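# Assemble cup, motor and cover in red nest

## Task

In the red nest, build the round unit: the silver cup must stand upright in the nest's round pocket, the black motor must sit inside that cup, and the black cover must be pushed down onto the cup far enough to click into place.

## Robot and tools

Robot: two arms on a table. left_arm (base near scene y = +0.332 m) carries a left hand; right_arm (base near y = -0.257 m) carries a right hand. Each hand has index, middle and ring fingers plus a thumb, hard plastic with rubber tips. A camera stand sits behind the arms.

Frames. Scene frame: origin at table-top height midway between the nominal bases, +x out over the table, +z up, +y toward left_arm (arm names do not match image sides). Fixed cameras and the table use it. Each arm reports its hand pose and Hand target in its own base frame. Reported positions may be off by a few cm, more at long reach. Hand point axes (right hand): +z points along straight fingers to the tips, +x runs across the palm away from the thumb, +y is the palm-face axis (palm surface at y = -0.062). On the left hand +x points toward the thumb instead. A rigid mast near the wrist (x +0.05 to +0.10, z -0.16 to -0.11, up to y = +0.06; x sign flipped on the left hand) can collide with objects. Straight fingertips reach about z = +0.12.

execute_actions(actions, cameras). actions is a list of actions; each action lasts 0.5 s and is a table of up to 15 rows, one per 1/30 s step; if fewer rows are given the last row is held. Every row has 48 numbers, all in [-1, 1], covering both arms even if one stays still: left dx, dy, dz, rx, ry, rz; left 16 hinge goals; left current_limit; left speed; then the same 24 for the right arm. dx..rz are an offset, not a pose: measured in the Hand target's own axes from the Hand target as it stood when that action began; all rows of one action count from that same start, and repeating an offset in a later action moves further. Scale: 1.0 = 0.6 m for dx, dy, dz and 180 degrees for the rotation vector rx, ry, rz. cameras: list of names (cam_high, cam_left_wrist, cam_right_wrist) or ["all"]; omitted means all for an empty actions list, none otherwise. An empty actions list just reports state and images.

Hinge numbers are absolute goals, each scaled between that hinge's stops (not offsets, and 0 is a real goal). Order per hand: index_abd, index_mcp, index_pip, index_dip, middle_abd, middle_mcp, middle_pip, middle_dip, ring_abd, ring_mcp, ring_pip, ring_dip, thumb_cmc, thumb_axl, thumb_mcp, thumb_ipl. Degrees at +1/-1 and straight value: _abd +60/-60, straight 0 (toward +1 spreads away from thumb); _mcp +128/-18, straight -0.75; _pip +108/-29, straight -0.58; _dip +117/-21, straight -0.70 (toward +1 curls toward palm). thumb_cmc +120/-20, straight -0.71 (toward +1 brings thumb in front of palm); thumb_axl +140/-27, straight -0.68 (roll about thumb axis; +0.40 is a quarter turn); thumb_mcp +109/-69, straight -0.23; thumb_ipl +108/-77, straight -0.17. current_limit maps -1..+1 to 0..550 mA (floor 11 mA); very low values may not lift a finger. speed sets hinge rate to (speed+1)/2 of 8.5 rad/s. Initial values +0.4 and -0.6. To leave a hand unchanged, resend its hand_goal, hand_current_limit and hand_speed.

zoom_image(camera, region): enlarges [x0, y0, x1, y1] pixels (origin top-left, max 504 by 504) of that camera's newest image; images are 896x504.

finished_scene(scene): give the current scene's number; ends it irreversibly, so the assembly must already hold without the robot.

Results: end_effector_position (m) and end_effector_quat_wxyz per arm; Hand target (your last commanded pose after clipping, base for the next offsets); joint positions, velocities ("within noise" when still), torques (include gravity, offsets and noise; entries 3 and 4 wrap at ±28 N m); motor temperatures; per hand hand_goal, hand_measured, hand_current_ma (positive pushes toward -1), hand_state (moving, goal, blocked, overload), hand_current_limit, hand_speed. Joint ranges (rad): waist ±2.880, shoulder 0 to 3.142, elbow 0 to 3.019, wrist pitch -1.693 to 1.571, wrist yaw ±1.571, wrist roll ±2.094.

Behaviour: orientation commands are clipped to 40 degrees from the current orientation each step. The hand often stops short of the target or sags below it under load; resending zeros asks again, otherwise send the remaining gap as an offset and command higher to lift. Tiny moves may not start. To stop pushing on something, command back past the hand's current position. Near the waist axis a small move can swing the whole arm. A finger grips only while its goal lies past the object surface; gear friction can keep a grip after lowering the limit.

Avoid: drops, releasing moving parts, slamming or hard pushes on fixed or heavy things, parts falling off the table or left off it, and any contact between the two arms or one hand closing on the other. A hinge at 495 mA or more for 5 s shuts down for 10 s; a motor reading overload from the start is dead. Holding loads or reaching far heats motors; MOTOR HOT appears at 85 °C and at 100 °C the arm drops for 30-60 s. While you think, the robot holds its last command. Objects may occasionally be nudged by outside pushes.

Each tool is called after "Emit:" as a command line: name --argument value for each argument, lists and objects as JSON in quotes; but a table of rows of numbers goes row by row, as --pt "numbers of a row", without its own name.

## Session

Emit:
execute_actions --actions '[]' --cameras '["cam_high"]'

Emit:
zoom_image --camera "cam_high" --region '[260, 140, 510, 440]'

Scene clock: 0.00 s.
left_arm: end_effector_position=(+0.3768, -0.0565, +0.1515) hand_goal=(+0.000, -0.754, -0.576, -0.696, +0.000, -0.754, -0.576, -0.696, +0.000, -0.754, -0.576, -0.696, -0.714, -0.678, -0.226, -0.168) hand_measured=(+0.000, -0.754, -0.576, -0.696, +0.000, -0.754, -0.576, -0.696, +0.000, -0.754, -0.576, -0.696, -0.714, -0.678, -0.226, -0.168) hand_current_ma=(+0, +0, +0, +0, +0, +0, +0, +0, +0, +0, +0, +0, +0, +0, +0, +0) hand_state=(goal, goal, goal, goal, goal, goal, goal, goal, goal, goal, goal, goal, goal, goal, goal, goal) hand_current_limit=0.40 hand_speed=-0.60 end_effector_quat_wxyz=(+0.504, +0.073, +0.856, +0.088) | right_arm: end_effector_position=(+0.2166, -0.0423, +0.2798) hand_goal=(+0.000, -0.754, -0.576, -0.696, +0.000, -0.754, -0.576, -0.696, +0.000, -0.754, -0.576, -0.696, -0.714, -0.678, -0.226, -0.168) hand_measured=(+0.000, -0.754, -0.576, -0.696, +0.000, -0.754, -0.576, -0.696, +0.000, -0.754, -0.576, -0.696, -0.714, -0.678, -0.226, -0.168) hand_current_ma=(+0, +0, +0, +0, +0, +0, +0, +0, +0, +0, +0, +0, +0, +0, +0, +0) hand_state=(goal, goal, goal, goal, goal, goal, goal, goal, goal, goal, goal, goal, goal, goal, goal, goal) hand_current_limit=0.40 hand_speed=-0.60 end_effector_quat_wxyz=(+0.357, +0.472, +0.793, +0.147)
Joint positions: left_arm=[-0.594 1.095 0.477 0.01 -0.587 -1.681] | right_arm=[-0.967 0.177 0.553 -1.341 -0.548 -1.289]
Joint velocities: within noise
Joint torques (N m): no reading
Motor temperatures (°C): left_arm=[20 20 39 18 21 20] | right_arm=[19 24 33 19 18 20]
Heat: left arm: hottest elbow 39 °C; right arm: hottest elbow 33 °C.
Hand target: left_arm +0.3848, -0.0619, +0.1648; +0.517, +0.067, +0.849, +0.081 | right_arm +0.2166, -0.0423, +0.2941; +0.371, +0.466, +0.791, +0.141
Images, in order (width x height): cam_high 896x504.

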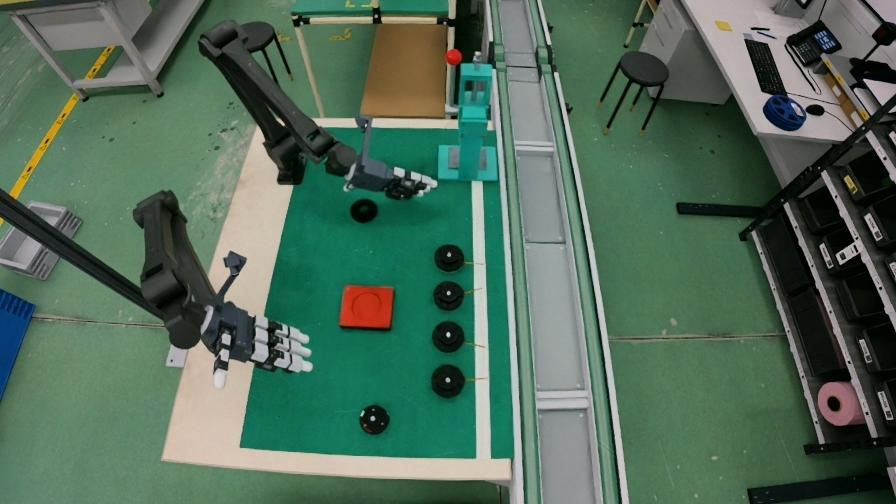

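Scaled by 1.680 from the camera's 896x504 image, which has a finer 1280x720 frame.

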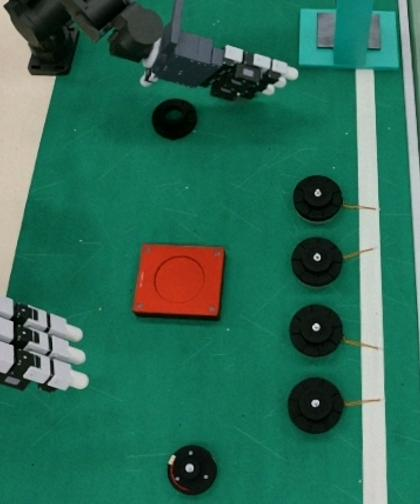

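Emit:
execute_actions --actions '[[[0,0.219,-0.14,-0.106,0.0253,-0.0551,0,-0.754,-0.576,-0.696,0,-0.754,-0.576,-0.696,0,-0.754,-0.576,-0.696,-0.714,-0.678,-0.226,-0.168,0.4,-0.6,0,0,0,0,0,0.18,0,-0.754,-0.576,-0.696,0,-0.754,-0.576,-0.696,0,-0.754,-0.576,-0.696,-0.714,-0.678,-0.226,-0.168,0.4,-0.6]],[[-0.023,0.221,-0.039,-0.106,0.0253,-0.0551,0,-0.754,-0.576,-0.696,0,-0.754,-0.576,-0.696,0,-0.754,-0.576,-0.696,-0.714,-0.678,-0.226,-0.168,0.4,-0.6,0,0,0,0,0,0.18,0,-0.754,-0.576,-0.696,0,-0.754,-0.576,-0.696,0,-0.754,-0.576,-0.696,-0.714,-0.678,-0.226,-0.168,0.4,-0.6]],[[-0.0225,0.2155,-0.042,-0.106,0.0253,-0.0551,0,-0.754,-0.576,-0.696,0,-0.754,-0.576,-0.696,0,-0.754,-0.576,-0.696,-0.714,-0.678,-0.226,-0.168,0.4,-0.6,0,0,0,0,0,0.18,0,-0.754,-0.576,-0.696,0,-0.754,-0.576,-0.696,0,-0.754,-0.576,-0.696,-0.714,-0.678,-0.226,-0.168,0.4,-0.6]]]' --cameras '["cam_high"]'

Emit:
zoom_image --camera "cam_high" --region '[260, 140, 510, 440]'

Scene clock: 44.83 s.
left_arm: end_effector_position=(+0.1565, +0.2439, +0.3034) hand_goal=(+0.000, -0.754, -0.576, -0.696, +0.000, -0.754, -0.576, -0.696, +0.000, -0.754, -0.576, -0.696, -0.714, -0.678, -0.226, -0.168) hand_measured=(-0.002, -0.756, -0.576, -0.696, -0.002, -0.756, -0.576, -0.696, -0.002, -0.756, -0.576, -0.696, -0.718, -0.678, -0.226, -0.168) hand_current_ma=(+0, -1, +0, +0, +0, -1, +0, +0, +0, -1, +0, +0, -1, +0, +0, +0) hand_state=(goal, goal, goal, goal, goal, goal, goal, goal, goal, goal, goal, goal, goal, goal, goal, goal) hand_current_limit=0.40 hand_speed=-0.60 end_effector_quat_wxyz=(+0.372, -0.400, +0.761, +0.349) | right_arm: end_effector_position=(+0.2117, -0.0409, +0.2648) hand_goal=(+0.000, -0.754, -0.576, -0.696, +0.000, -0.754, -0.576, -0.696, +0.000, -0.754, -0.576, -0.696, -0.714, -0.678, -0.226, -0.168) hand_measured=(+0.000, -0.760, -0.576, -0.696, +0.000, -0.760, -0.576, -0.696, +0.000, -0.760, -0.576, -0.696, -0.718, -0.678, -0.224, -0.168) hand_current_ma=(+0, -3, +0, +0, +0, -3, +0, +0, +0, -3, +0, +0, -2, +0, +0, +0) hand_state=(goal, goal, goal, goal, goal, goal, goal, goal, goal, goal, goal, goal, goal, goal, goal, goal) hand_current_limit=0.40 hand_speed=-0.60 end_effector_quat_wxyz=(-0.016, +0.845, +0.316, +0.430)
Joint positions: left_arm=[0.36 0.662 0.707 -0.754 -0.741 -1.825] | right_arm=[-0.245 0.148 0.606 -1.248 -0.483 0.812]
Joint torques (N m): left_arm=[2.08 -0.62 12.46 1.51 -0.47 0.31] | right_arm=[0.97 4.95 12.27 2.56 -0.11 -0.11]
Motor temperatures (°C): left_arm=[20 20 46 18 21 20] | right_arm=[19 24 45 20 19 20]
Heat: left arm: hottest elbow 46 °C; right arm: hottest elbow 45 °C.
Hand target: left_arm +0.1637, +0.2525, +0.3296; +0.390, -0.406, +0.749, +0.349 | right_arm +0.2166, -0.0423, +0.2940; +0.139, +0.901, +0.174, +0.371
Off the commanded pose: left_arm 0.028 m, 3 deg | right_arm 0.030 m, 26 deg.
Images, in order (width x height): cam_high 896x504.

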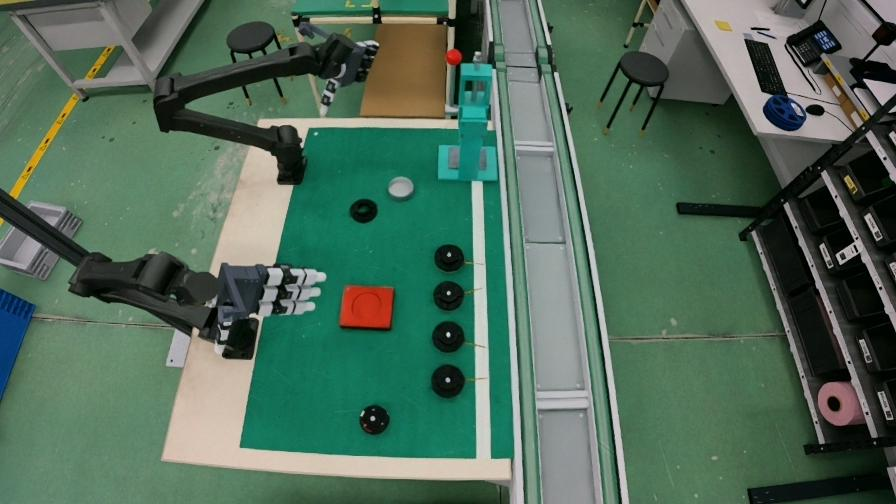

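Scaled by 1.680 from the camera's 896x504 image, which has a finer 1280x720 frame.

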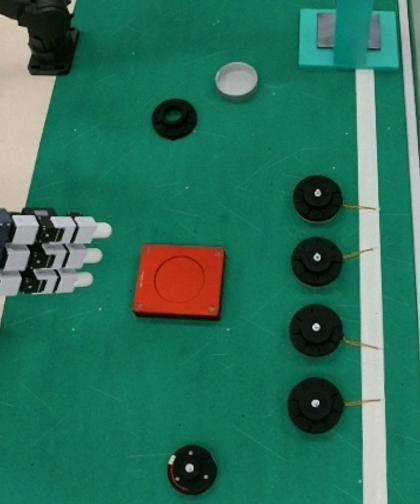

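Emit:
execute_actions --actions '[[[0,0,0,0,0,0,0,-0.754,-0.576,-0.696,0,-0.754,-0.576,-0.696,0,-0.754,-0.576,-0.696,-0.714,-0.678,-0.226,-0.168,0.4,-0.6,0.1705,-0.1807,0.1122,0.154,-0.069,0.033,0,-0.754,-0.576,-0.696,0,-0.754,-0.576,-0.696,0,-0.754,-0.576,-0.696,-0.714,-0.678,-0.226,-0.168,0.4,-0.6]],[[0,0,0,0,0,0,0,-0.754,-0.576,-0.696,0,-0.754,-0.576,-0.696,0,-0.754,-0.576,-0.696,-0.714,-0.678,-0.226,-0.168,0.4,-0.6,0.1491,-0.1797,0.1482,0.154,-0.069,0.033,0,-0.97,0,-0.3,0,-0.97,0,-0.3,0,-0.97,-0.576,-0.696,0,-0.678,-0.143,0,0.4,-0.6]],[[0,0,0,0,0,0,0,-0.754,-0.576,-0.696,0,-0.754,-0.576,-0.696,0,-0.754,-0.576,-0.696,-0.714,-0.678,-0.226,-0.168,0.4,-0.6,0.1288,-0.1032,0.1663,0.154,-0.069,0.033,0,-0.97,0.308,-0.161,0,-0.97,0.308,-0.161,0,-0.97,-0.576,-0.696,0.657,-0.678,-0.143,0.258,0.4,-0.6]]]' --cameras '["cam_high","cam_right_wrist"]'

Scene clock: 94.67 s.
left_arm: end_effector_position=(+0.1565, +0.2448, +0.3026) hand_goal=(+0.000, -0.754, -0.576, -0.696, +0.000, -0.754, -0.576, -0.696, +0.000, -0.754, -0.576, -0.696, -0.714, -0.678, -0.226, -0.168) hand_measured=(-0.002, -0.756, -0.576, -0.696, -0.002, -0.756, -0.576, -0.696, -0.002, -0.756, -0.576, -0.696, -0.718, -0.678, -0.226, -0.168) hand_current_ma=(+0, -1, +0, +0, +0, -1, +0, +0, +0, -1, +0, +0, -1, +0, +0, +0) hand_state=(goal, goal, goal, goal, goal, goal, goal, goal, goal, goal, goal, goal, goal, goal, goal, goal) hand_current_limit=0.40 hand_speed=-0.60 end_effector_quat_wxyz=(+0.370, -0.400, +0.763, +0.348) | right_arm: end_effector_position=(+0.4081, +0.3656, +0.1874) hand_goal=(+0.000, -0.970, +0.308, -0.162, +0.000, -0.970, +0.308, -0.162, +0.000, -0.970, -0.576, -0.696, +0.656, -0.678, -0.144, +0.258) hand_measured=(-0.002, -0.958, +0.306, -0.166, -0.002, -0.958, +0.306, -0.164, -0.002, -0.956, -0.574, -0.696, +0.654, -0.678, -0.142, +0.256) hand_current_ma=(+0, +8, +0, -1, +0, +8, +0, -1, +0, +11, +0, +0, -1, +0, +0, -1) hand_state=(goal, goal, goal, goal, goal, goal, goal, goal, goal, goal, goal, goal, goal, goal, goal, goal) hand_current_limit=0.40 hand_speed=-0.60 end_effector_quat_wxyz=(-0.483, +0.848, +0.181, -0.116)
Joint positions: left_arm=[0.365 0.663 0.707 -0.754 -0.736 -1.822] | right_arm=[0.531 1.777 1.604 -1.253 -1.035 1.763]
Joint torques (N m): left_arm=[2.14 -0.67 12.51 1.59 -0.46 0.31] | right_arm=[-0.26 -21.42 11.37 -0.02 -1.16 -0.18]
Motor temperatures (°C): left_arm=[20 20 56 18 21 20] | right_arm=[19 25 60 20 18 20]
Heat: left arm: hottest elbow 56 °C; right arm: hottest elbow 60 °C.
Hand target: left_arm +0.1636, +0.2525, +0.3296; +0.390, -0.406, +0.749, +0.349 | right_arm +0.4200, +0.3693, +0.2101; -0.490, +0.844, +0.195, -0.100
Off the commanded pose: left_arm 0.029 m, 3 deg | right_arm 0.026 m, 3 deg.
Images, in order (width x height): cam_high 896x504, cam_right_wrist 896x504.

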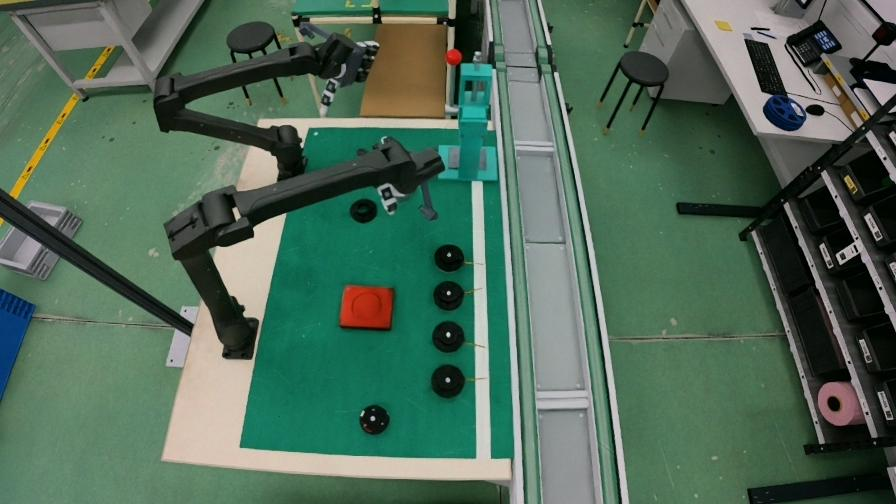

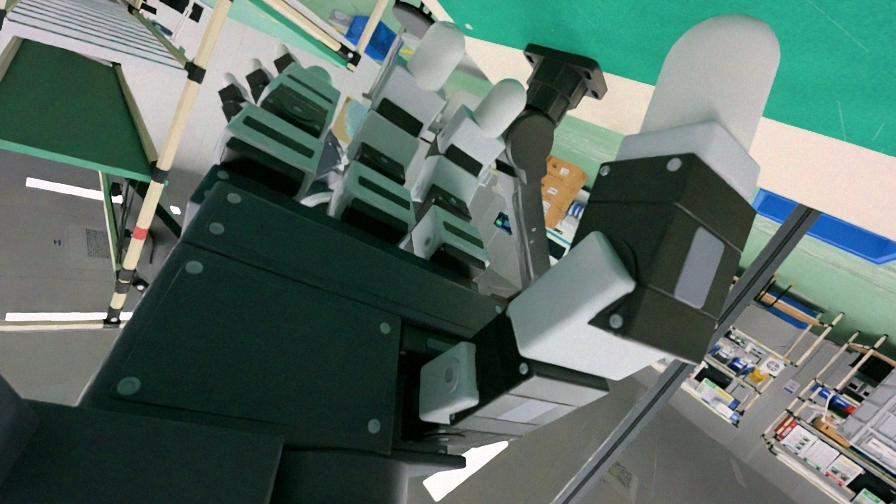

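Emit:
execute_actions --actions '[[[0,0,0,0,0,0,0,-0.754,-0.576,-0.696,0,-0.754,-0.576,-0.696,0,-0.754,-0.576,-0.696,-0.714,-0.678,-0.226,-0.168,0.4,-0.6,0.0683,0.0052,0.1077,-0.0015,0.048,0.0279,0,-0.97,0.308,-0.161,0,-0.97,0.308,-0.161,0,-0.97,-0.576,-0.696,0.657,-0.678,-0.143,0.258,0.4,-0.6]],[[0,0,0,0,0,0,0,-0.754,-0.576,-0.696,0,-0.754,-0.576,-0.696,0,-0.754,-0.576,-0.696,-0.714,-0.678,-0.226,-0.168,0.4,-0.6,0.0517,-0.0003,0.117,-0.0015,0.048,0.0279,0,-0.97,0.308,-0.161,0,-0.97,0.308,-0.161,0,-0.97,-0.576,-0.696,0.657,-0.678,-0.143,0.258,0.4,-0.6]]]' --cameras '["cam_high"]'

Scene clock: 120.60 s.
left_arm: end_effector_position=(+0.1565, +0.2448, +0.3026) hand_goal=(+0.000, -0.754, -0.576, -0.696, +0.000, -0.754, -0.576, -0.696, +0.000, -0.754, -0.576, -0.696, -0.714, -0.678, -0.226, -0.168) hand_measured=(-0.002, -0.756, -0.576, -0.696, -0.002, -0.756, -0.576, -0.696, -0.002, -0.756, -0.576, -0.696, -0.718, -0.678, -0.226, -0.168) hand_current_ma=(+0, -1, +0, +0, +0, -1, +0, +0, +0, -1, +0, +0, -1, +0, +0, +0) hand_state=(goal, goal, goal, goal, goal, goal, goal, goal, goal, goal, goal, goal, goal, goal, goal, goal) hand_current_limit=0.40 hand_speed=-0.60 end_effector_quat_wxyz=(+0.370, -0.400, +0.763, +0.348) | right_arm: end_effector_position=(+0.4335, +0.4961, +0.1227) hand_goal=(+0.000, -0.970, +0.308, -0.162, +0.000, -0.970, +0.308, -0.162, +0.000, -0.970, -0.576, -0.696, +0.656, -0.678, -0.144, +0.258) hand_measured=(-0.002, -0.958, +0.306, -0.166, -0.002, -0.958, +0.306, -0.164, -0.002, -0.956, -0.574, -0.696, +0.654, -0.678, -0.142, +0.256) hand_current_ma=(+0, +8, +0, -1, +0, +8, +0, -1, +0, +11, +0, +0, +0, +0, +0, -1) hand_state=(goal, goal, goal, goal, goal, goal, goal, goal, goal, goal, goal, goal, goal, goal, goal, goal) hand_current_limit=0.40 hand_speed=-0.60 end_effector_quat_wxyz=(-0.464, +0.864, +0.177, -0.082)
Joint positions: left_arm=[0.365 0.663 0.707 -0.754 -0.736 -1.822] | right_arm=[0.704 1.987 1.743 -0.878 -0.906 2.092]
Joint torques (N m): left_arm=[2.02 -0.67 12.53 1.59 -0.46 0.31] | right_arm=[-0.5 -24.35 11.88 0.95 -0.78 -0.04]
Motor temperatures (°C): left_arm=[20 20 59 18 21 20] | right_arm=[19 25 57 20 21 20]
Heat: left arm: hottest elbow 59 °C; right arm: hottest elbow 57 °C.
Hand target: left_arm +0.1636, +0.2525, +0.3296; +0.390, -0.406, +0.749, +0.349 | right_arm +0.4492, +0.5035, +0.1418; -0.499, +0.865, +0.045, -0.013
Off the commanded pose: left_arm 0.029 m, 3 deg | right_arm 0.026 m, 17 deg.
joint sent to its limit (right arm) — joint 6 (wrist roll), upper limit. The joint targets are off in orientation, not in position.
Images, in order (width x height): cam_high 896x504.

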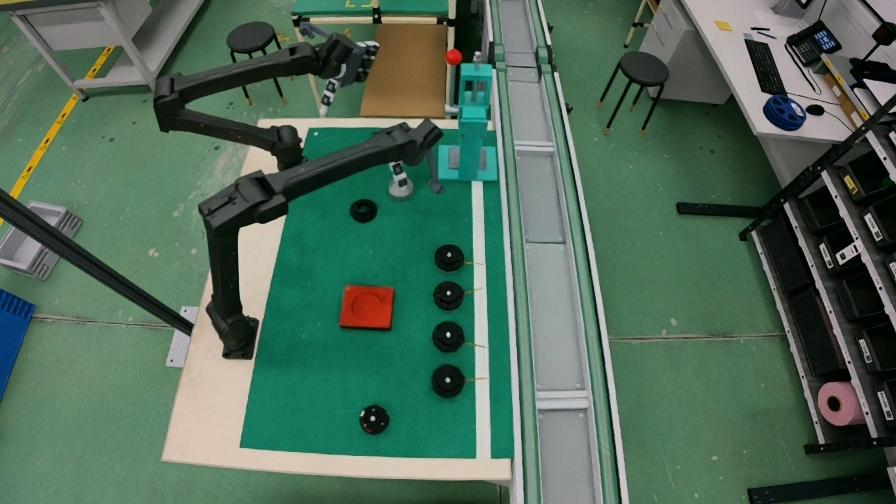

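Emit:
execute_actions --actions '[[[0,0,0,0,0,0,0,-0.754,-0.576,-0.696,0,-0.754,-0.576,-0.696,0,-0.754,-0.576,-0.696,-0.714,-0.678,-0.226,-0.168,0.4,-0.6,-0.0006,0.0635,0.0367,0.0029,-0.0961,-0.0558,0,-0.97,0.308,-0.161,0,-0.97,0.308,-0.161,0,-0.97,-0.576,-0.696,0.657,-0.678,-0.143,0.258,0.4,-0.7]]]' --cameras '["cam_right_wrist"]'

Scene clock: 128.50 s.
left_arm: end_effector_position=(+0.1565, +0.2448, +0.3026) hand_goal=(+0.000, -0.754, -0.576, -0.696, +0.000, -0.754, -0.576, -0.696, +0.000, -0.754, -0.576, -0.696, -0.714, -0.678, -0.226, -0.168) hand_measured=(-0.002, -0.756, -0.576, -0.696, -0.002, -0.756, -0.576, -0.696, -0.002, -0.756, -0.576, -0.696, -0.718, -0.678, -0.226, -0.168) hand_current_ma=(+0, -1, +0, +0, +0, -1, +0, +0, +0, -1, +0, +0, -1, +0, +0, +0) hand_state=(goal, goal, goal, goal, goal, goal, goal, goal, goal, goal, goal, goal, goal, goal, goal, goal) hand_current_limit=0.40 hand_speed=-0.60 end_effector_quat_wxyz=(+0.370, -0.400, +0.763, +0.348) | right_arm: end_effector_position=(+0.4343, +0.4969, +0.0837) hand_goal=(+0.000, -0.970, +0.308, -0.162, +0.000, -0.970, +0.308, -0.162, +0.000, -0.970, -0.576, -0.696, +0.656, -0.678, -0.144, +0.258) hand_measured=(-0.002, -0.958, +0.306, -0.166, -0.002, -0.958, +0.306, -0.164, -0.002, -0.956, -0.574, -0.696, +0.654, -0.678, -0.142, +0.256) hand_current_ma=(+0, +8, +0, -1, +0, +8, +0, -1, +0, +11, +0, +0, +0, +0, +0, -1) hand_state=(goal, goal, goal, goal, goal, goal, goal, goal, goal, goal, goal, goal, goal, goal, goal, goal) hand_current_limit=0.40 hand_speed=-0.70 end_effector_quat_wxyz=(-0.481, +0.849, +0.187, -0.115)
Joint positions: left_arm=[0.365 0.663 0.707 -0.754 -0.736 -1.822] | right_arm=[0.687 2.06 1.743 -0.878 -0.991 2.03]
Joint torques (N m): left_arm=[2.02 -0.67 12.52 1.59 -0.47 0.31] | right_arm=[-0.5 -24.7 11.51 0.61 -1.08 -0.18]
Motor temperatures (°C): left_arm=[20 20 59 18 21 20] | right_arm=[19 26 57 20 20 20]
Heat: left arm: hottest elbow 59 °C; right arm: hottest elbow 57 °C.
Hand target: left_arm +0.1636, +0.2525, +0.3296; +0.390, -0.406, +0.749, +0.349 | right_arm +0.4497, +0.5034, +0.0977; -0.490, +0.844, +0.195, -0.100
Off the commanded pose: left_arm 0.029 m, 3 deg | right_arm 0.022 m, 2 deg.
Images, in order (width x height): cam_right_wrist 896x504.

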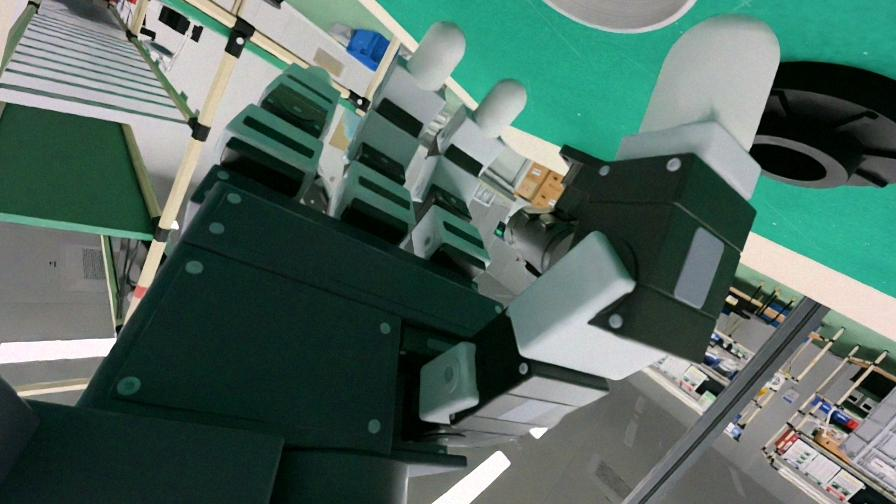

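Emit:
execute_actions --actions '[[[0,0,0,0,0,0,0,-0.754,-0.576,-0.696,0,-0.754,-0.576,-0.696,0,-0.754,-0.576,-0.696,-0.714,-0.678,-0.226,-0.168,0.4,-0.6,-0.024,-0.0183,0.0318,0,0,0,0,-0.97,0.308,-0.161,0,-0.97,0.308,-0.161,0,-0.97,-0.576,-0.696,0.657,-0.678,-0.143,0.258,0.4,-0.7]]]' --cameras '["cam_right_wrist"]'

Scene clock: 145.37 s.
left_arm: end_effector_position=(+0.1565, +0.2448, +0.3026) hand_goal=(+0.000, -0.754, -0.576, -0.696, +0.000, -0.754, -0.576, -0.696, +0.000, -0.754, -0.576, -0.696, -0.714, -0.678, -0.226, -0.168) hand_measured=(-0.002, -0.756, -0.576, -0.696, -0.002, -0.756, -0.576, -0.696, -0.002, -0.756, -0.576, -0.696, -0.718, -0.678, -0.226, -0.168) hand_current_ma=(+0, -1, +0, +0, +0, -1, +0, +0, +0, -1, +0, +0, -1, +0, +0, +0) hand_state=(goal, goal, goal, goal, goal, goal, goal, goal, goal, goal, goal, goal, goal, goal, goal, goal) hand_current_limit=0.40 hand_speed=-0.60 end_effector_quat_wxyz=(+0.370, -0.400, +0.763, +0.348) | right_arm: end_effector_position=(+0.4251, +0.5122, +0.0826) hand_goal=(+0.000, -0.970, +0.308, -0.162, +0.000, -0.970, +0.308, -0.162, +0.000, -0.970, -0.576, -0.696, +0.656, -0.678, -0.144, +0.258) hand_measured=(-0.002, -0.958, +0.306, -0.166, -0.002, -0.958, +0.306, -0.164, -0.002, -0.956, -0.574, -0.696, +0.654, -0.678, -0.142, +0.256) hand_current_ma=(+0, +8, +0, -1, +0, +8, +0, -1, +0, +11, +0, +0, +0, +0, +0, -1) hand_state=(goal, goal, goal, goal, goal, goal, goal, goal, goal, goal, goal, goal, goal, goal, goal, goal) hand_current_limit=0.40 hand_speed=-0.70 end_effector_quat_wxyz=(-0.483, +0.847, +0.189, -0.114)
Joint positions: left_arm=[0.365 0.663 0.707 -0.754 -0.736 -1.822] | right_arm=[0.714 2.06 1.736 -0.829 -0.982 2.073]
Joint torques (N m): left_arm=[2.08 -0.67 12.53 1.58 -0.46 0.3] | right_arm=[0.56 -27.16 8.36 1.61 -0.75 -0.02]
Motor temperatures (°C): left_arm=[20 20 61 18 21 20] | right_arm=[19 31 58 20 21 20]
Heat: left arm: hottest elbow 61 °C; right arm: hottest elbow 58 °C.
Hand target: left_arm +0.1636, +0.2525, +0.3296; +0.390, -0.406, +0.749, +0.349 | right_arm +0.4273, +0.5171, +0.0973; -0.490, +0.844, +0.195, -0.100
Off the commanded pose: left_arm 0.029 m, 3 deg | right_arm 0.016 m, 2 deg.
Images, in order (width x height): cam_right_wrist 896x504.

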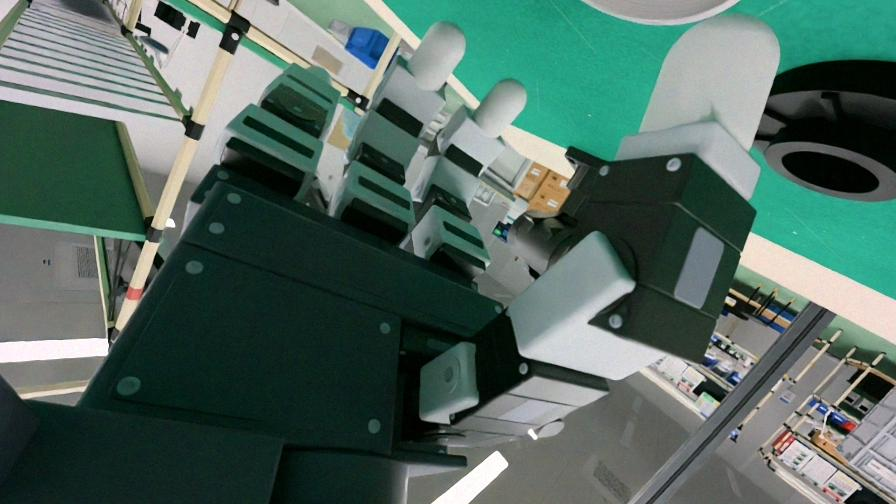

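Emit:
execute_actions --actions '[[[0,0,0,0,0,0,0,-0.754,-0.576,-0.696,0,-0.754,-0.576,-0.696,0,-0.754,-0.576,-0.696,-0.714,-0.678,-0.226,-0.168,0.4,-0.6,-0.025,-0.0067,0.0115,0,0,0,0,-0.97,0.308,-0.161,0,-0.97,0.308,-0.161,0,-0.97,-0.576,-0.696,0.657,-0.678,-0.143,0.258,0.4,-0.7]],[[0,0,0,0,0,0,0,-0.754,-0.576,-0.696,0,-0.754,-0.576,-0.696,0,-0.754,-0.576,-0.696,-0.714,-0.678,-0.226,-0.168,0.4,-0.6,0,0,0,0,0,0,0,-0.97,0.308,-0.161,0,-0.97,0.308,-0.161,0,-0.97,-0.576,-0.696,0.657,-0.678,-0.143,0.258,0.4,-0.7]]]' --cameras '["cam_right_wrist","cam_high"]'

Scene clock: 167.57 s.
left_arm: end_effector_position=(+0.1565, +0.2448, +0.3026) hand_goal=(+0.000, -0.754, -0.576, -0.696, +0.000, -0.754, -0.576, -0.696, +0.000, -0.754, -0.576, -0.696, -0.714, -0.678, -0.226, -0.168) hand_measured=(-0.002, -0.756, -0.576, -0.696, -0.002, -0.756, -0.576, -0.696, -0.002, -0.756, -0.576, -0.696, -0.718, -0.678, -0.226, -0.168) hand_current_ma=(+0, -1, +0, +0, +0, -1, +0, +0, +0, -1, +0, +0, -1, +0, +0, +0) hand_state=(goal, goal, goal, goal, goal, goal, goal, goal, goal, goal, goal, goal, goal, goal, goal, goal) hand_current_limit=0.40 hand_speed=-0.60 end_effector_quat_wxyz=(+0.370, -0.400, +0.763, +0.348) | right_arm: end_effector_position=(+0.4104, +0.5111, +0.0797) hand_goal=(+0.000, -0.970, +0.308, -0.162, +0.000, -0.970, +0.308, -0.162, +0.000, -0.970, -0.576, -0.696, +0.656, -0.678, -0.144, +0.258) hand_measured=(-0.002, -0.958, +0.306, -0.166, -0.002, -0.958, +0.306, -0.164, -0.002, -0.956, -0.574, -0.696, +0.654, -0.678, -0.142, +0.256) hand_current_ma=(+0, +8, +0, -1, +0, +8, +0, -1, +0, +11, +0, +0, +0, +0, +0, -1) hand_state=(goal, goal, goal, goal, goal, goal, goal, goal, goal, goal, goal, goal, goal, goal, goal, goal) hand_current_limit=0.40 hand_speed=-0.70 end_effector_quat_wxyz=(-0.481, +0.848, +0.188, -0.115)
Joint positions: left_arm=[0.365 0.663 0.707 -0.754 -0.736 -1.822] | right_arm=[0.728 2.032 1.683 -0.792 -0.976 2.092]
Joint torques (N m): left_arm=[2.02 -0.67 12.53 1.58 -0.47 0.31] | right_arm=[1.08 -27.22 8.23 1.62 -0.74 -0.03]
Motor temperatures (°C): left_arm=[20 20 62 18 21 20] | right_arm=[19 35 57 20 21 20]
Heat: left arm: hottest elbow 62 °C; right arm: hottest elbow 57 °C.
Hand target: left_arm +0.1636, +0.2525, +0.3296; +0.390, -0.406, +0.749, +0.349 | right_arm +0.4103, +0.5180, +0.0969; -0.490, +0.844, +0.195, -0.100
Off the commanded pose: left_arm 0.029 m, 3 deg | right_arm 0.019 m, 2 deg.
joint sent to its limit (right arm) — joint 6 (wrist roll), upper limit. The joint targets still meet the commanded pose.
Images, in order (width x height): cam_high 896x504, cam_right_wrist 896x504.

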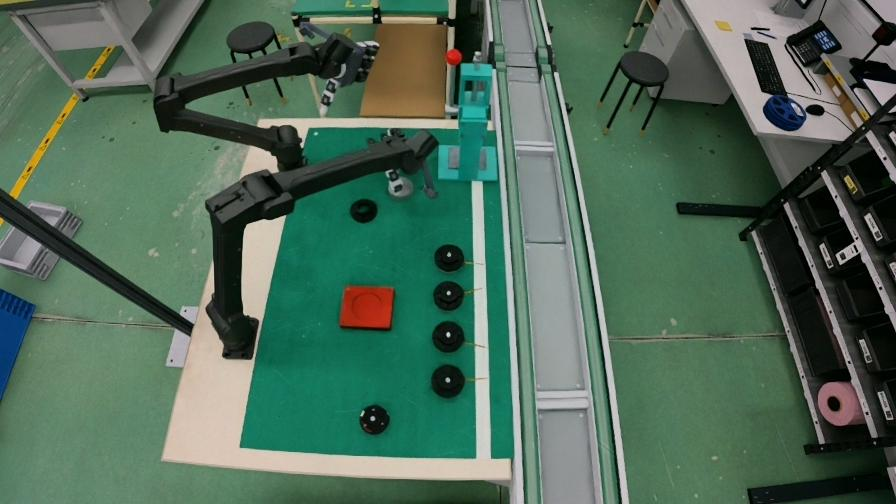

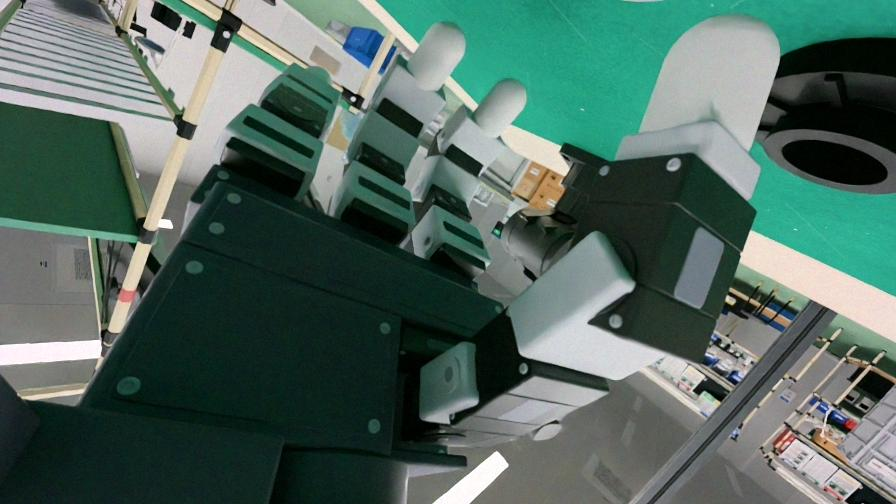

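Emit:
zoom_image --camera "cam_high" --region '[350, 130, 450, 230]'

Emit:
zoom_image --camera "cam_right_wrist" --region '[560, 0, 800, 120]'

Scaled by 5.040 from the camera's 896x504 image, which has a finer 1280x720 frame.

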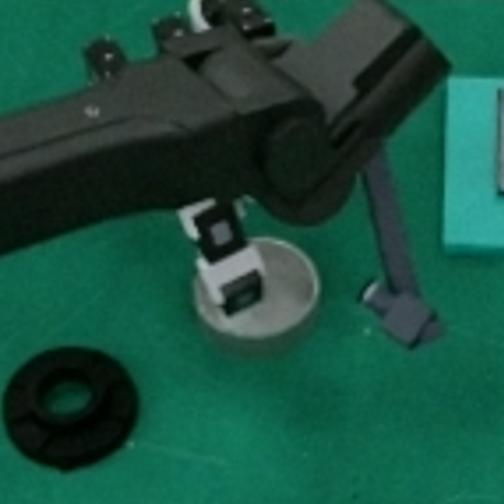

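Scaled by 2.100 from the camera's 896x504 image, which has a finer 1280x720 frame.

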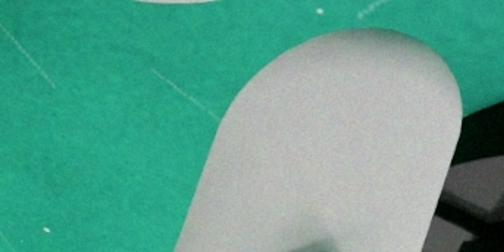

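Emit:
execute_actions --actions '[[[0,0,0,0,0,0,0,-0.754,-0.576,-0.696,0,-0.754,-0.576,-0.696,0,-0.754,-0.576,-0.696,-0.714,-0.678,-0.226,-0.168,0.4,-0.6,0.0133,0.0358,-0.0621,0,0,0,0,-0.97,0.308,-0.161,0,-0.97,0.308,-0.161,0,-0.97,-0.576,-0.696,0.657,-0.678,-0.143,0.258,0.4,-0.7]],[[0,0,0,0,0,0,0,-0.754,-0.576,-0.696,0,-0.754,-0.576,-0.696,0,-0.754,-0.576,-0.696,-0.714,-0.678,-0.226,-0.168,0.4,-0.6,0,0,0,0,0,0,0,-0.97,0.308,-0.161,0,-0.97,0.308,-0.161,0,-0.97,-0.576,-0.696,0.657,-0.678,-0.143,0.258,0.4,-0.7]]]' --cameras '["cam_right_wrist","cam_high"]'

Emit:
zoom_image --camera "cam_high" --region '[350, 130, 450, 230]'

Scene clock: 205.50 s.
left_arm: end_effector_position=(+0.1565, +0.2448, +0.3026) hand_goal=(+0.000, -0.754, -0.576, -0.696, +0.000, -0.754, -0.576, -0.696, +0.000, -0.754, -0.576, -0.696, -0.714, -0.678, -0.226, -0.168) hand_measured=(-0.002, -0.756, -0.576, -0.696, -0.002, -0.756, -0.576, -0.696, -0.002, -0.756, -0.576, -0.696, -0.718, -0.678, -0.226, -0.168) hand_current_ma=(+0, -1, +0, +0, +0, -1, +0, +0, +0, -1, +0, +0, -1, +0, +0, +0) hand_state=(goal, goal, goal, goal, goal, goal, goal, goal, goal, goal, goal, goal, goal, goal, goal, goal) hand_current_limit=0.40 hand_speed=-0.60 end_effector_quat_wxyz=(+0.370, -0.400, +0.763, +0.348) | right_arm: end_effector_position=(+0.4362, +0.4783, +0.0789) hand_goal=(+0.000, -0.970, +0.308, -0.162, +0.000, -0.970, +0.308, -0.162, +0.000, -0.970, -0.576, -0.696, +0.656, -0.678, -0.144, +0.258) hand_measured=(-0.002, -0.958, +0.306, -0.166, -0.002, -0.958, +0.306, -0.164, -0.002, -0.956, -0.574, -0.696, +0.654, -0.678, -0.142, +0.256) hand_current_ma=(+0, +8, +0, -1, +0, +8, +0, -1, +0, +11, +0, +0, +0, +0, +0, -1) hand_state=(goal, goal, goal, goal, goal, goal, goal, goal, goal, goal, goal, goal, goal, goal, goal, goal) hand_current_limit=0.40 hand_speed=-0.70 end_effector_quat_wxyz=(-0.484, +0.849, +0.184, -0.108)
Joint positions: left_arm=[0.365 0.663 0.707 -0.754 -0.736 -1.822] | right_arm=[0.663 2.031 1.683 -0.854 -0.995 2.008]
Joint torques (N m): left_arm=[2.02 -0.62 12.52 1.58 -0.46 0.31] | right_arm=[0.73 -26.75 8.83 0.44 -1.11 -0.19]
Motor temperatures (°C): left_arm=[20 20 63 18 22 20] | right_arm=[19 38 53 20 21 20]
Heat: left arm: hottest elbow 63 °C; right arm: hottest elbow 53 °C.
Hand target: left_arm +0.1636, +0.2525, +0.3296; +0.390, -0.406, +0.749, +0.349 | right_arm +0.4359, +0.4825, +0.0973; -0.490, +0.844, +0.195, -0.100
Off the commanded pose: left_arm 0.029 m, 3 deg | right_arm 0.019 m, 2 deg.
Images, in order (width x height): cam_high 896x504, cam_right_wrist 896x504.

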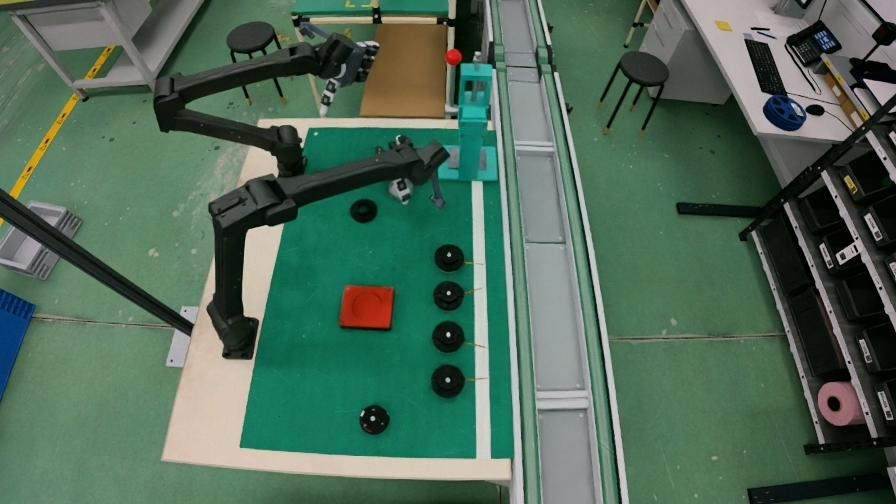

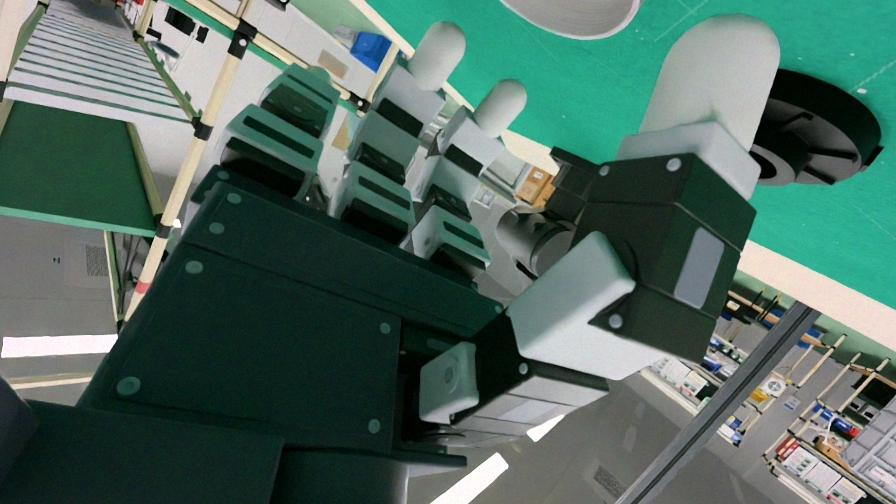

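Scaled by 5.040 from the camera's 896x504 image, which has a finer 1280x720 frame.

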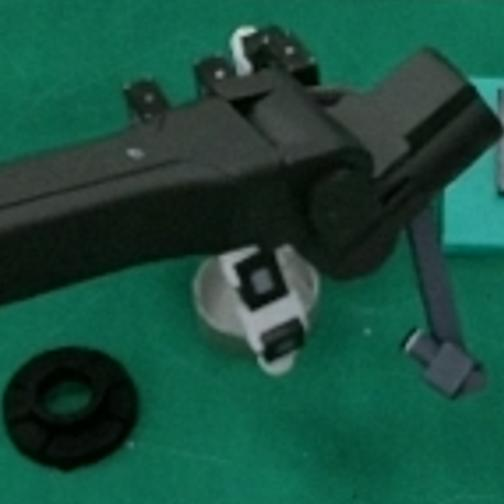

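Emit:
zoom_image --camera "cam_right_wrist" --region '[440, 0, 740, 120]'

Scaled by 1.680 from the camera's 896x504 image, which has a finer 1280x720 frame.

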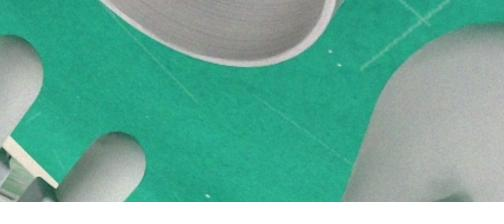

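Emit:
execute_actions --actions '[[[0,0,0,0,0,0,0,-0.754,-0.576,-0.696,0,-0.754,-0.576,-0.696,0,-0.754,-0.576,-0.696,-0.714,-0.678,-0.226,-0.168,0.4,-0.6,0.0167,-0.01,0.0173,0,0,0,0,-0.97,0.308,-0.161,0,-0.97,0.308,-0.161,0,-0.97,-0.576,-0.696,0.657,-0.678,-0.143,0.258,0.4,-0.7]],[[0,0,0,0,0,0,0,-0.754,-0.576,-0.696,0,-0.754,-0.576,-0.696,0,-0.754,-0.576,-0.696,-0.714,-0.678,-0.226,-0.168,0.4,-0.6,0.0009,0.0289,0.0168,0,0,0,0,-0.97,0.308,-0.161,0,-0.97,0.308,-0.161,0,-0.97,-0.576,-0.696,0.657,-0.678,-0.143,0.258,0.4,-0.7]],[[0,0,0,0,0,0,0,-0.754,-0.576,-0.696,0,-0.754,-0.576,-0.696,0,-0.754,-0.576,-0.696,-0.714,-0.678,-0.226,-0.168,0.4,-0.6,0,0,0,0,0,0,0,-0.97,0.308,-0.161,0,-0.97,0.308,-0.161,0,-0.97,-0.576,-0.696,0.657,-0.678,-0.143,0.258,0.4,-0.7]]]' --cameras '["cam_right_wrist","cam_high"]'

Emit:
zoom_image --camera "cam_high" --region '[350, 130, 450, 230]'

Scene clock: 234.53 s.
left_arm: end_effector_position=(+0.1565, +0.2448, +0.3026) hand_goal=(+0.000, -0.754, -0.576, -0.696, +0.000, -0.754, -0.576, -0.696, +0.000, -0.754, -0.576, -0.696, -0.714, -0.678, -0.226, -0.168) hand_measured=(-0.002, -0.756, -0.576, -0.696, -0.002, -0.756, -0.576, -0.696, -0.002, -0.756, -0.576, -0.696, -0.718, -0.678, -0.226, -0.168) hand_current_ma=(+0, -1, +0, +0, +0, -1, +0, +0, +0, -1, +0, +0, -1, +0, +0, +0) hand_state=(goal, goal, goal, goal, goal, goal, goal, goal, goal, goal, goal, goal, goal, goal, goal, goal) hand_current_limit=0.40 hand_speed=-0.60 end_effector_quat_wxyz=(+0.370, -0.400, +0.763, +0.348) | right_arm: end_effector_position=(+0.4327, +0.4852, +0.0770) hand_goal=(+0.000, -0.970, +0.308, -0.162, +0.000, -0.970, +0.308, -0.162, +0.000, -0.970, -0.576, -0.696, +0.656, -0.678, -0.144, +0.258) hand_measured=(-0.002, -0.958, +0.306, -0.166, -0.002, -0.958, +0.306, -0.164, -0.002, -0.956, -0.574, -0.696, +0.654, -0.678, -0.142, +0.256) hand_current_ma=(+0, +8, +0, -1, +0, +8, +0, -1, +0, +11, +0, +0, +0, +0, +0, -1) hand_state=(goal, goal, goal, goal, goal, goal, goal, goal, goal, goal, goal, goal, goal, goal, goal, goal) hand_current_limit=0.40 hand_speed=-0.70 end_effector_quat_wxyz=(-0.485, +0.847, +0.188, -0.108)
Joint positions: left_arm=[0.365 0.663 0.707 -0.754 -0.736 -1.822] | right_arm=[0.674 2.035 1.683 -0.838 -0.995 2.016]
Joint torques (N m): left_arm=[2.02 -0.67 12.52 1.58 -0.47 0.31] | right_arm=[1.03 -22.95 10.51 1.51 -0.87 -0.05]
Motor temperatures (°C): left_arm=[20 20 64 18 22 20] | right_arm=[18 38 52 20 22 20]
Heat: left arm: hottest elbow 64 °C; right arm: hottest elbow 52 °C.
Hand target: left_arm +0.1636, +0.2525, +0.3296; +0.390, -0.406, +0.749, +0.349 | right_arm +0.4406, +0.4982, +0.0774; -0.490, +0.844, +0.195, -0.100
Off the commanded pose: left_arm 0.029 m, 3 deg | right_arm 0.015 m, 1 deg.
Images, in order (width x height): cam_high 896x504, cam_right_wrist 896x504.

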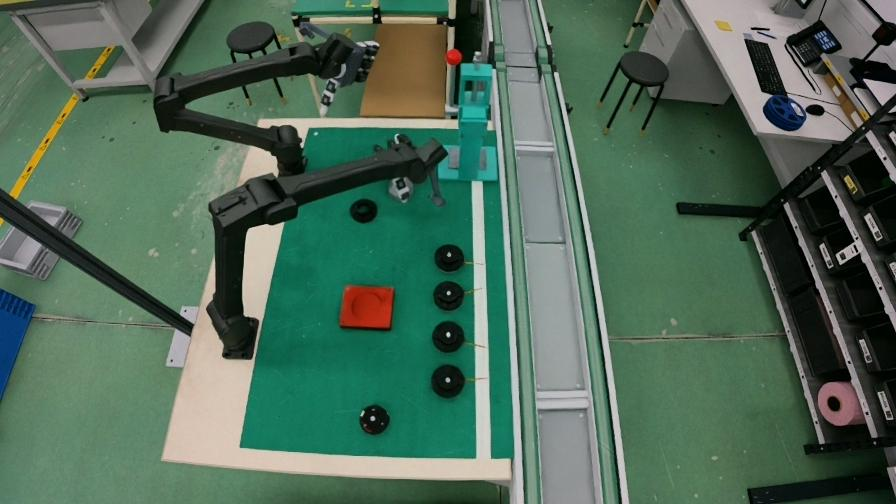

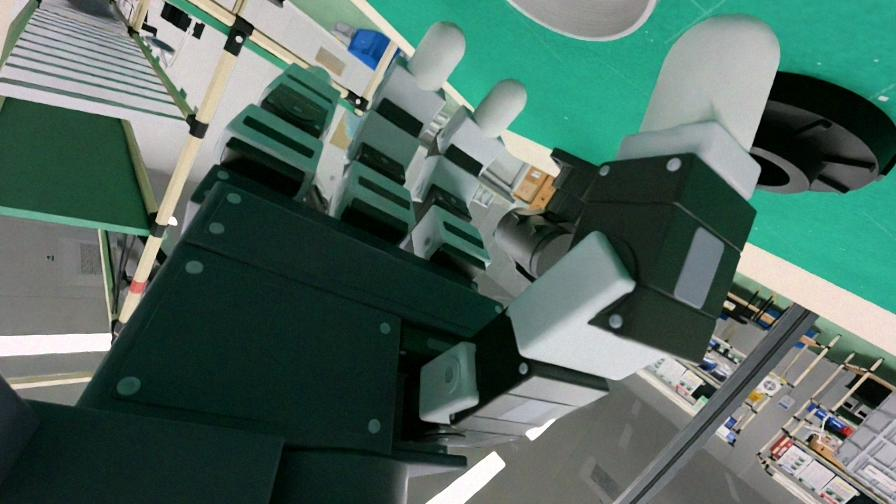

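Scaled by 5.040 from the camera's 896x504 image, which has a finer 1280x720 frame.

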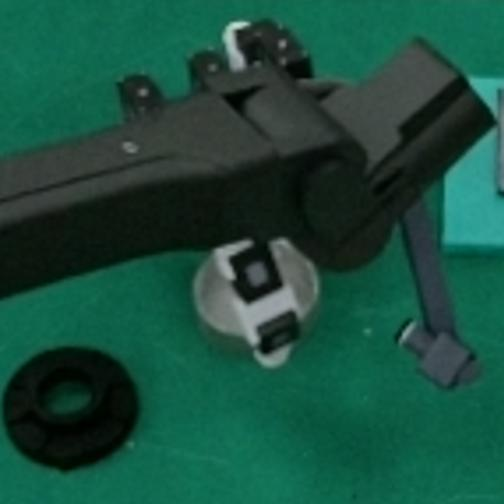

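Emit:
execute_actions --actions '[[[0,0,0,0,0,0,0,-0.754,-0.576,-0.696,0,-0.754,-0.576,-0.696,0,-0.754,-0.576,-0.696,-0.714,-0.678,-0.226,-0.168,0.4,-0.6,0.0059,0.0322,0.011,0,0,0,0,-0.97,0.308,-0.161,0,-0.97,0.308,-0.161,0,-0.97,-0.576,-0.696,0.657,-0.678,-0.143,0.258,0.4,-0.7]],[[0,0,0,0,0,0,0,-0.754,-0.576,-0.696,0,-0.754,-0.576,-0.696,0,-0.754,-0.576,-0.696,-0.714,-0.678,-0.226,-0.168,0.4,-0.6,0,0,0,0,0,0,0,-0.97,0.308,-0.161,0,-0.97,0.308,-0.161,0,-0.97,-0.576,-0.696,0.657,-0.678,-0.143,0.258,0.4,-0.7]]]' --cameras '["cam_right_wrist","cam_high"]'

Emit:
zoom_image --camera "cam_high" --region '[350, 130, 450, 230]'

Scene clock: 243.87 s.
left_arm: end_effector_position=(+0.1565, +0.2448, +0.3026) hand_goal=(+0.000, -0.754, -0.576, -0.696, +0.000, -0.754, -0.576, -0.696, +0.000, -0.754, -0.576, -0.696, -0.714, -0.678, -0.226, -0.168) hand_measured=(-0.002, -0.756, -0.576, -0.696, -0.002, -0.756, -0.576, -0.696, -0.002, -0.756, -0.576, -0.696, -0.718, -0.678, -0.226, -0.168) hand_current_ma=(+0, -1, +0, +0, +0, -1, +0, +0, +0, -1, +0, +0, -1, +0, +0, +0) hand_state=(goal, goal, goal, goal, goal, goal, goal, goal, goal, goal, goal, goal, goal, goal, goal, goal) hand_current_limit=0.40 hand_speed=-0.60 end_effector_quat_wxyz=(+0.370, -0.400, +0.763, +0.348) | right_arm: end_effector_position=(+0.4353, +0.4873, +0.0556) hand_goal=(+0.000, -0.970, +0.308, -0.162, +0.000, -0.970, +0.308, -0.162, +0.000, -0.970, -0.576, -0.696, +0.656, -0.678, -0.144, +0.258) hand_measured=(-0.002, -0.958, +0.306, -0.166, -0.002, -0.958, +0.306, -0.164, -0.002, -0.956, -0.574, -0.696, +0.654, -0.678, -0.142, +0.256) hand_current_ma=(+0, +8, +0, -1, +0, +8, +0, -1, +0, +11, +0, +0, +0, +0, +0, -1) hand_state=(goal, goal, goal, goal, goal, goal, goal, goal, goal, goal, goal, goal, goal, goal, goal, goal) hand_current_limit=0.40 hand_speed=-0.70 end_effector_quat_wxyz=(-0.483, +0.848, +0.186, -0.112)
Joint positions: left_arm=[0.365 0.663 0.707 -0.754 -0.736 -1.822] | right_arm=[0.674 2.071 1.683 -0.813 -0.995 2.016]
Joint torques (N m): left_arm=[2.02 -0.62 12.51 1.58 -0.47 0.3] | right_arm=[0.32 -24 9.84 1.52 -1 -0.15]
Motor temperatures (°C): left_arm=[20 20 64 18 22 20] | right_arm=[18 36 53 20 22 20]
Heat: left arm: hottest elbow 64 °C; right arm: hottest elbow 53 °C.
Hand target: left_arm +0.1636, +0.2525, +0.3296; +0.390, -0.406, +0.749, +0.349 | right_arm +0.4459, +0.4963, +0.0576; -0.490, +0.844, +0.195, -0.100
Off the commanded pose: left_arm 0.029 m, 3 deg | right_arm 0.014 m, 2 deg.
Images, in order (width x height): cam_high 896x504, cam_right_wrist 896x504.

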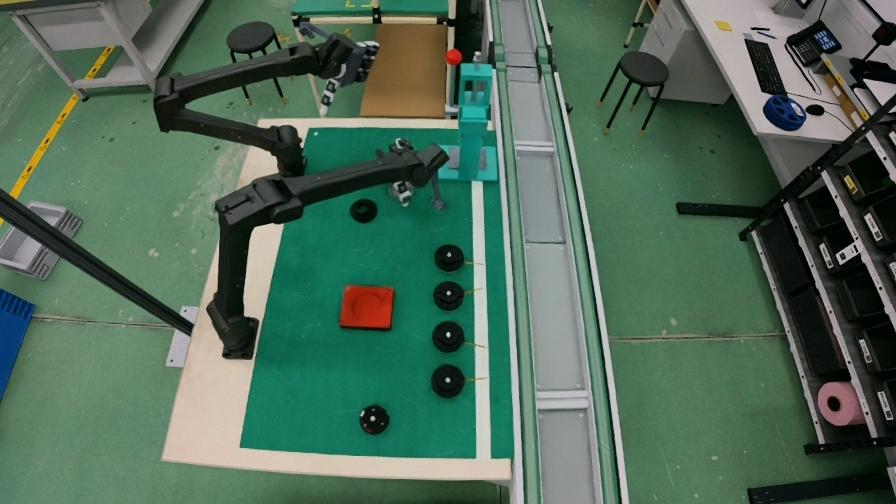

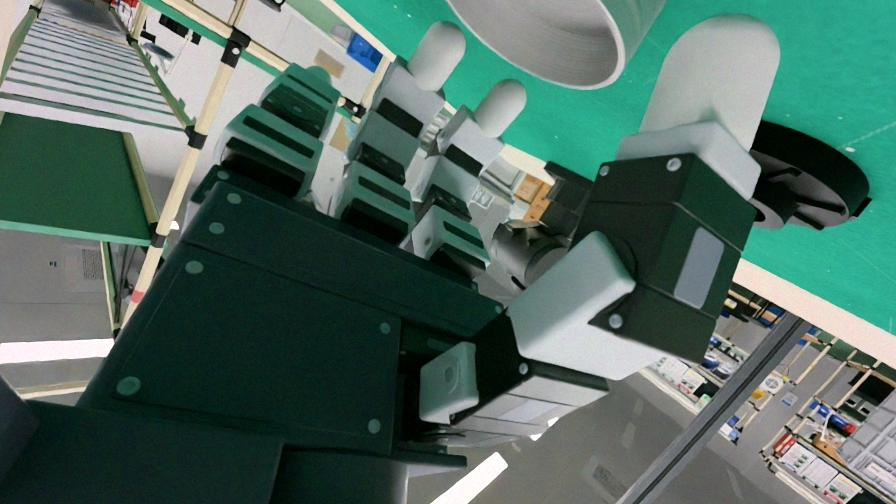

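Scaled by 5.040 from the camera's 896x504 image, which has a finer 1280x720 frame.

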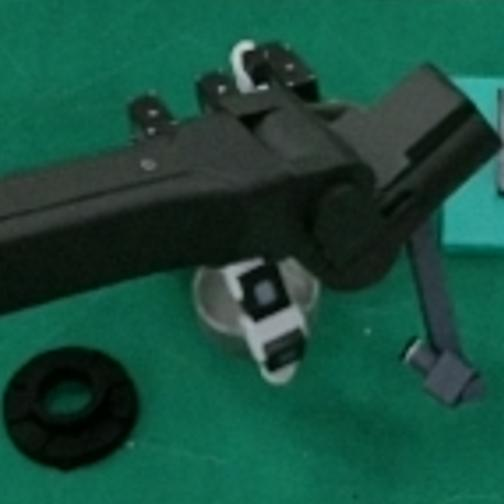

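Emit:
zoom_image --camera "cam_right_wrist" --region '[420, 0, 740, 130]'

Scaled by 1.575 from the camera's 896x504 image, which has a finer 1280x720 frame.

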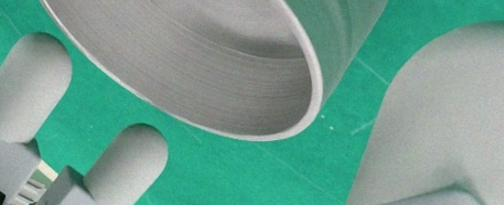

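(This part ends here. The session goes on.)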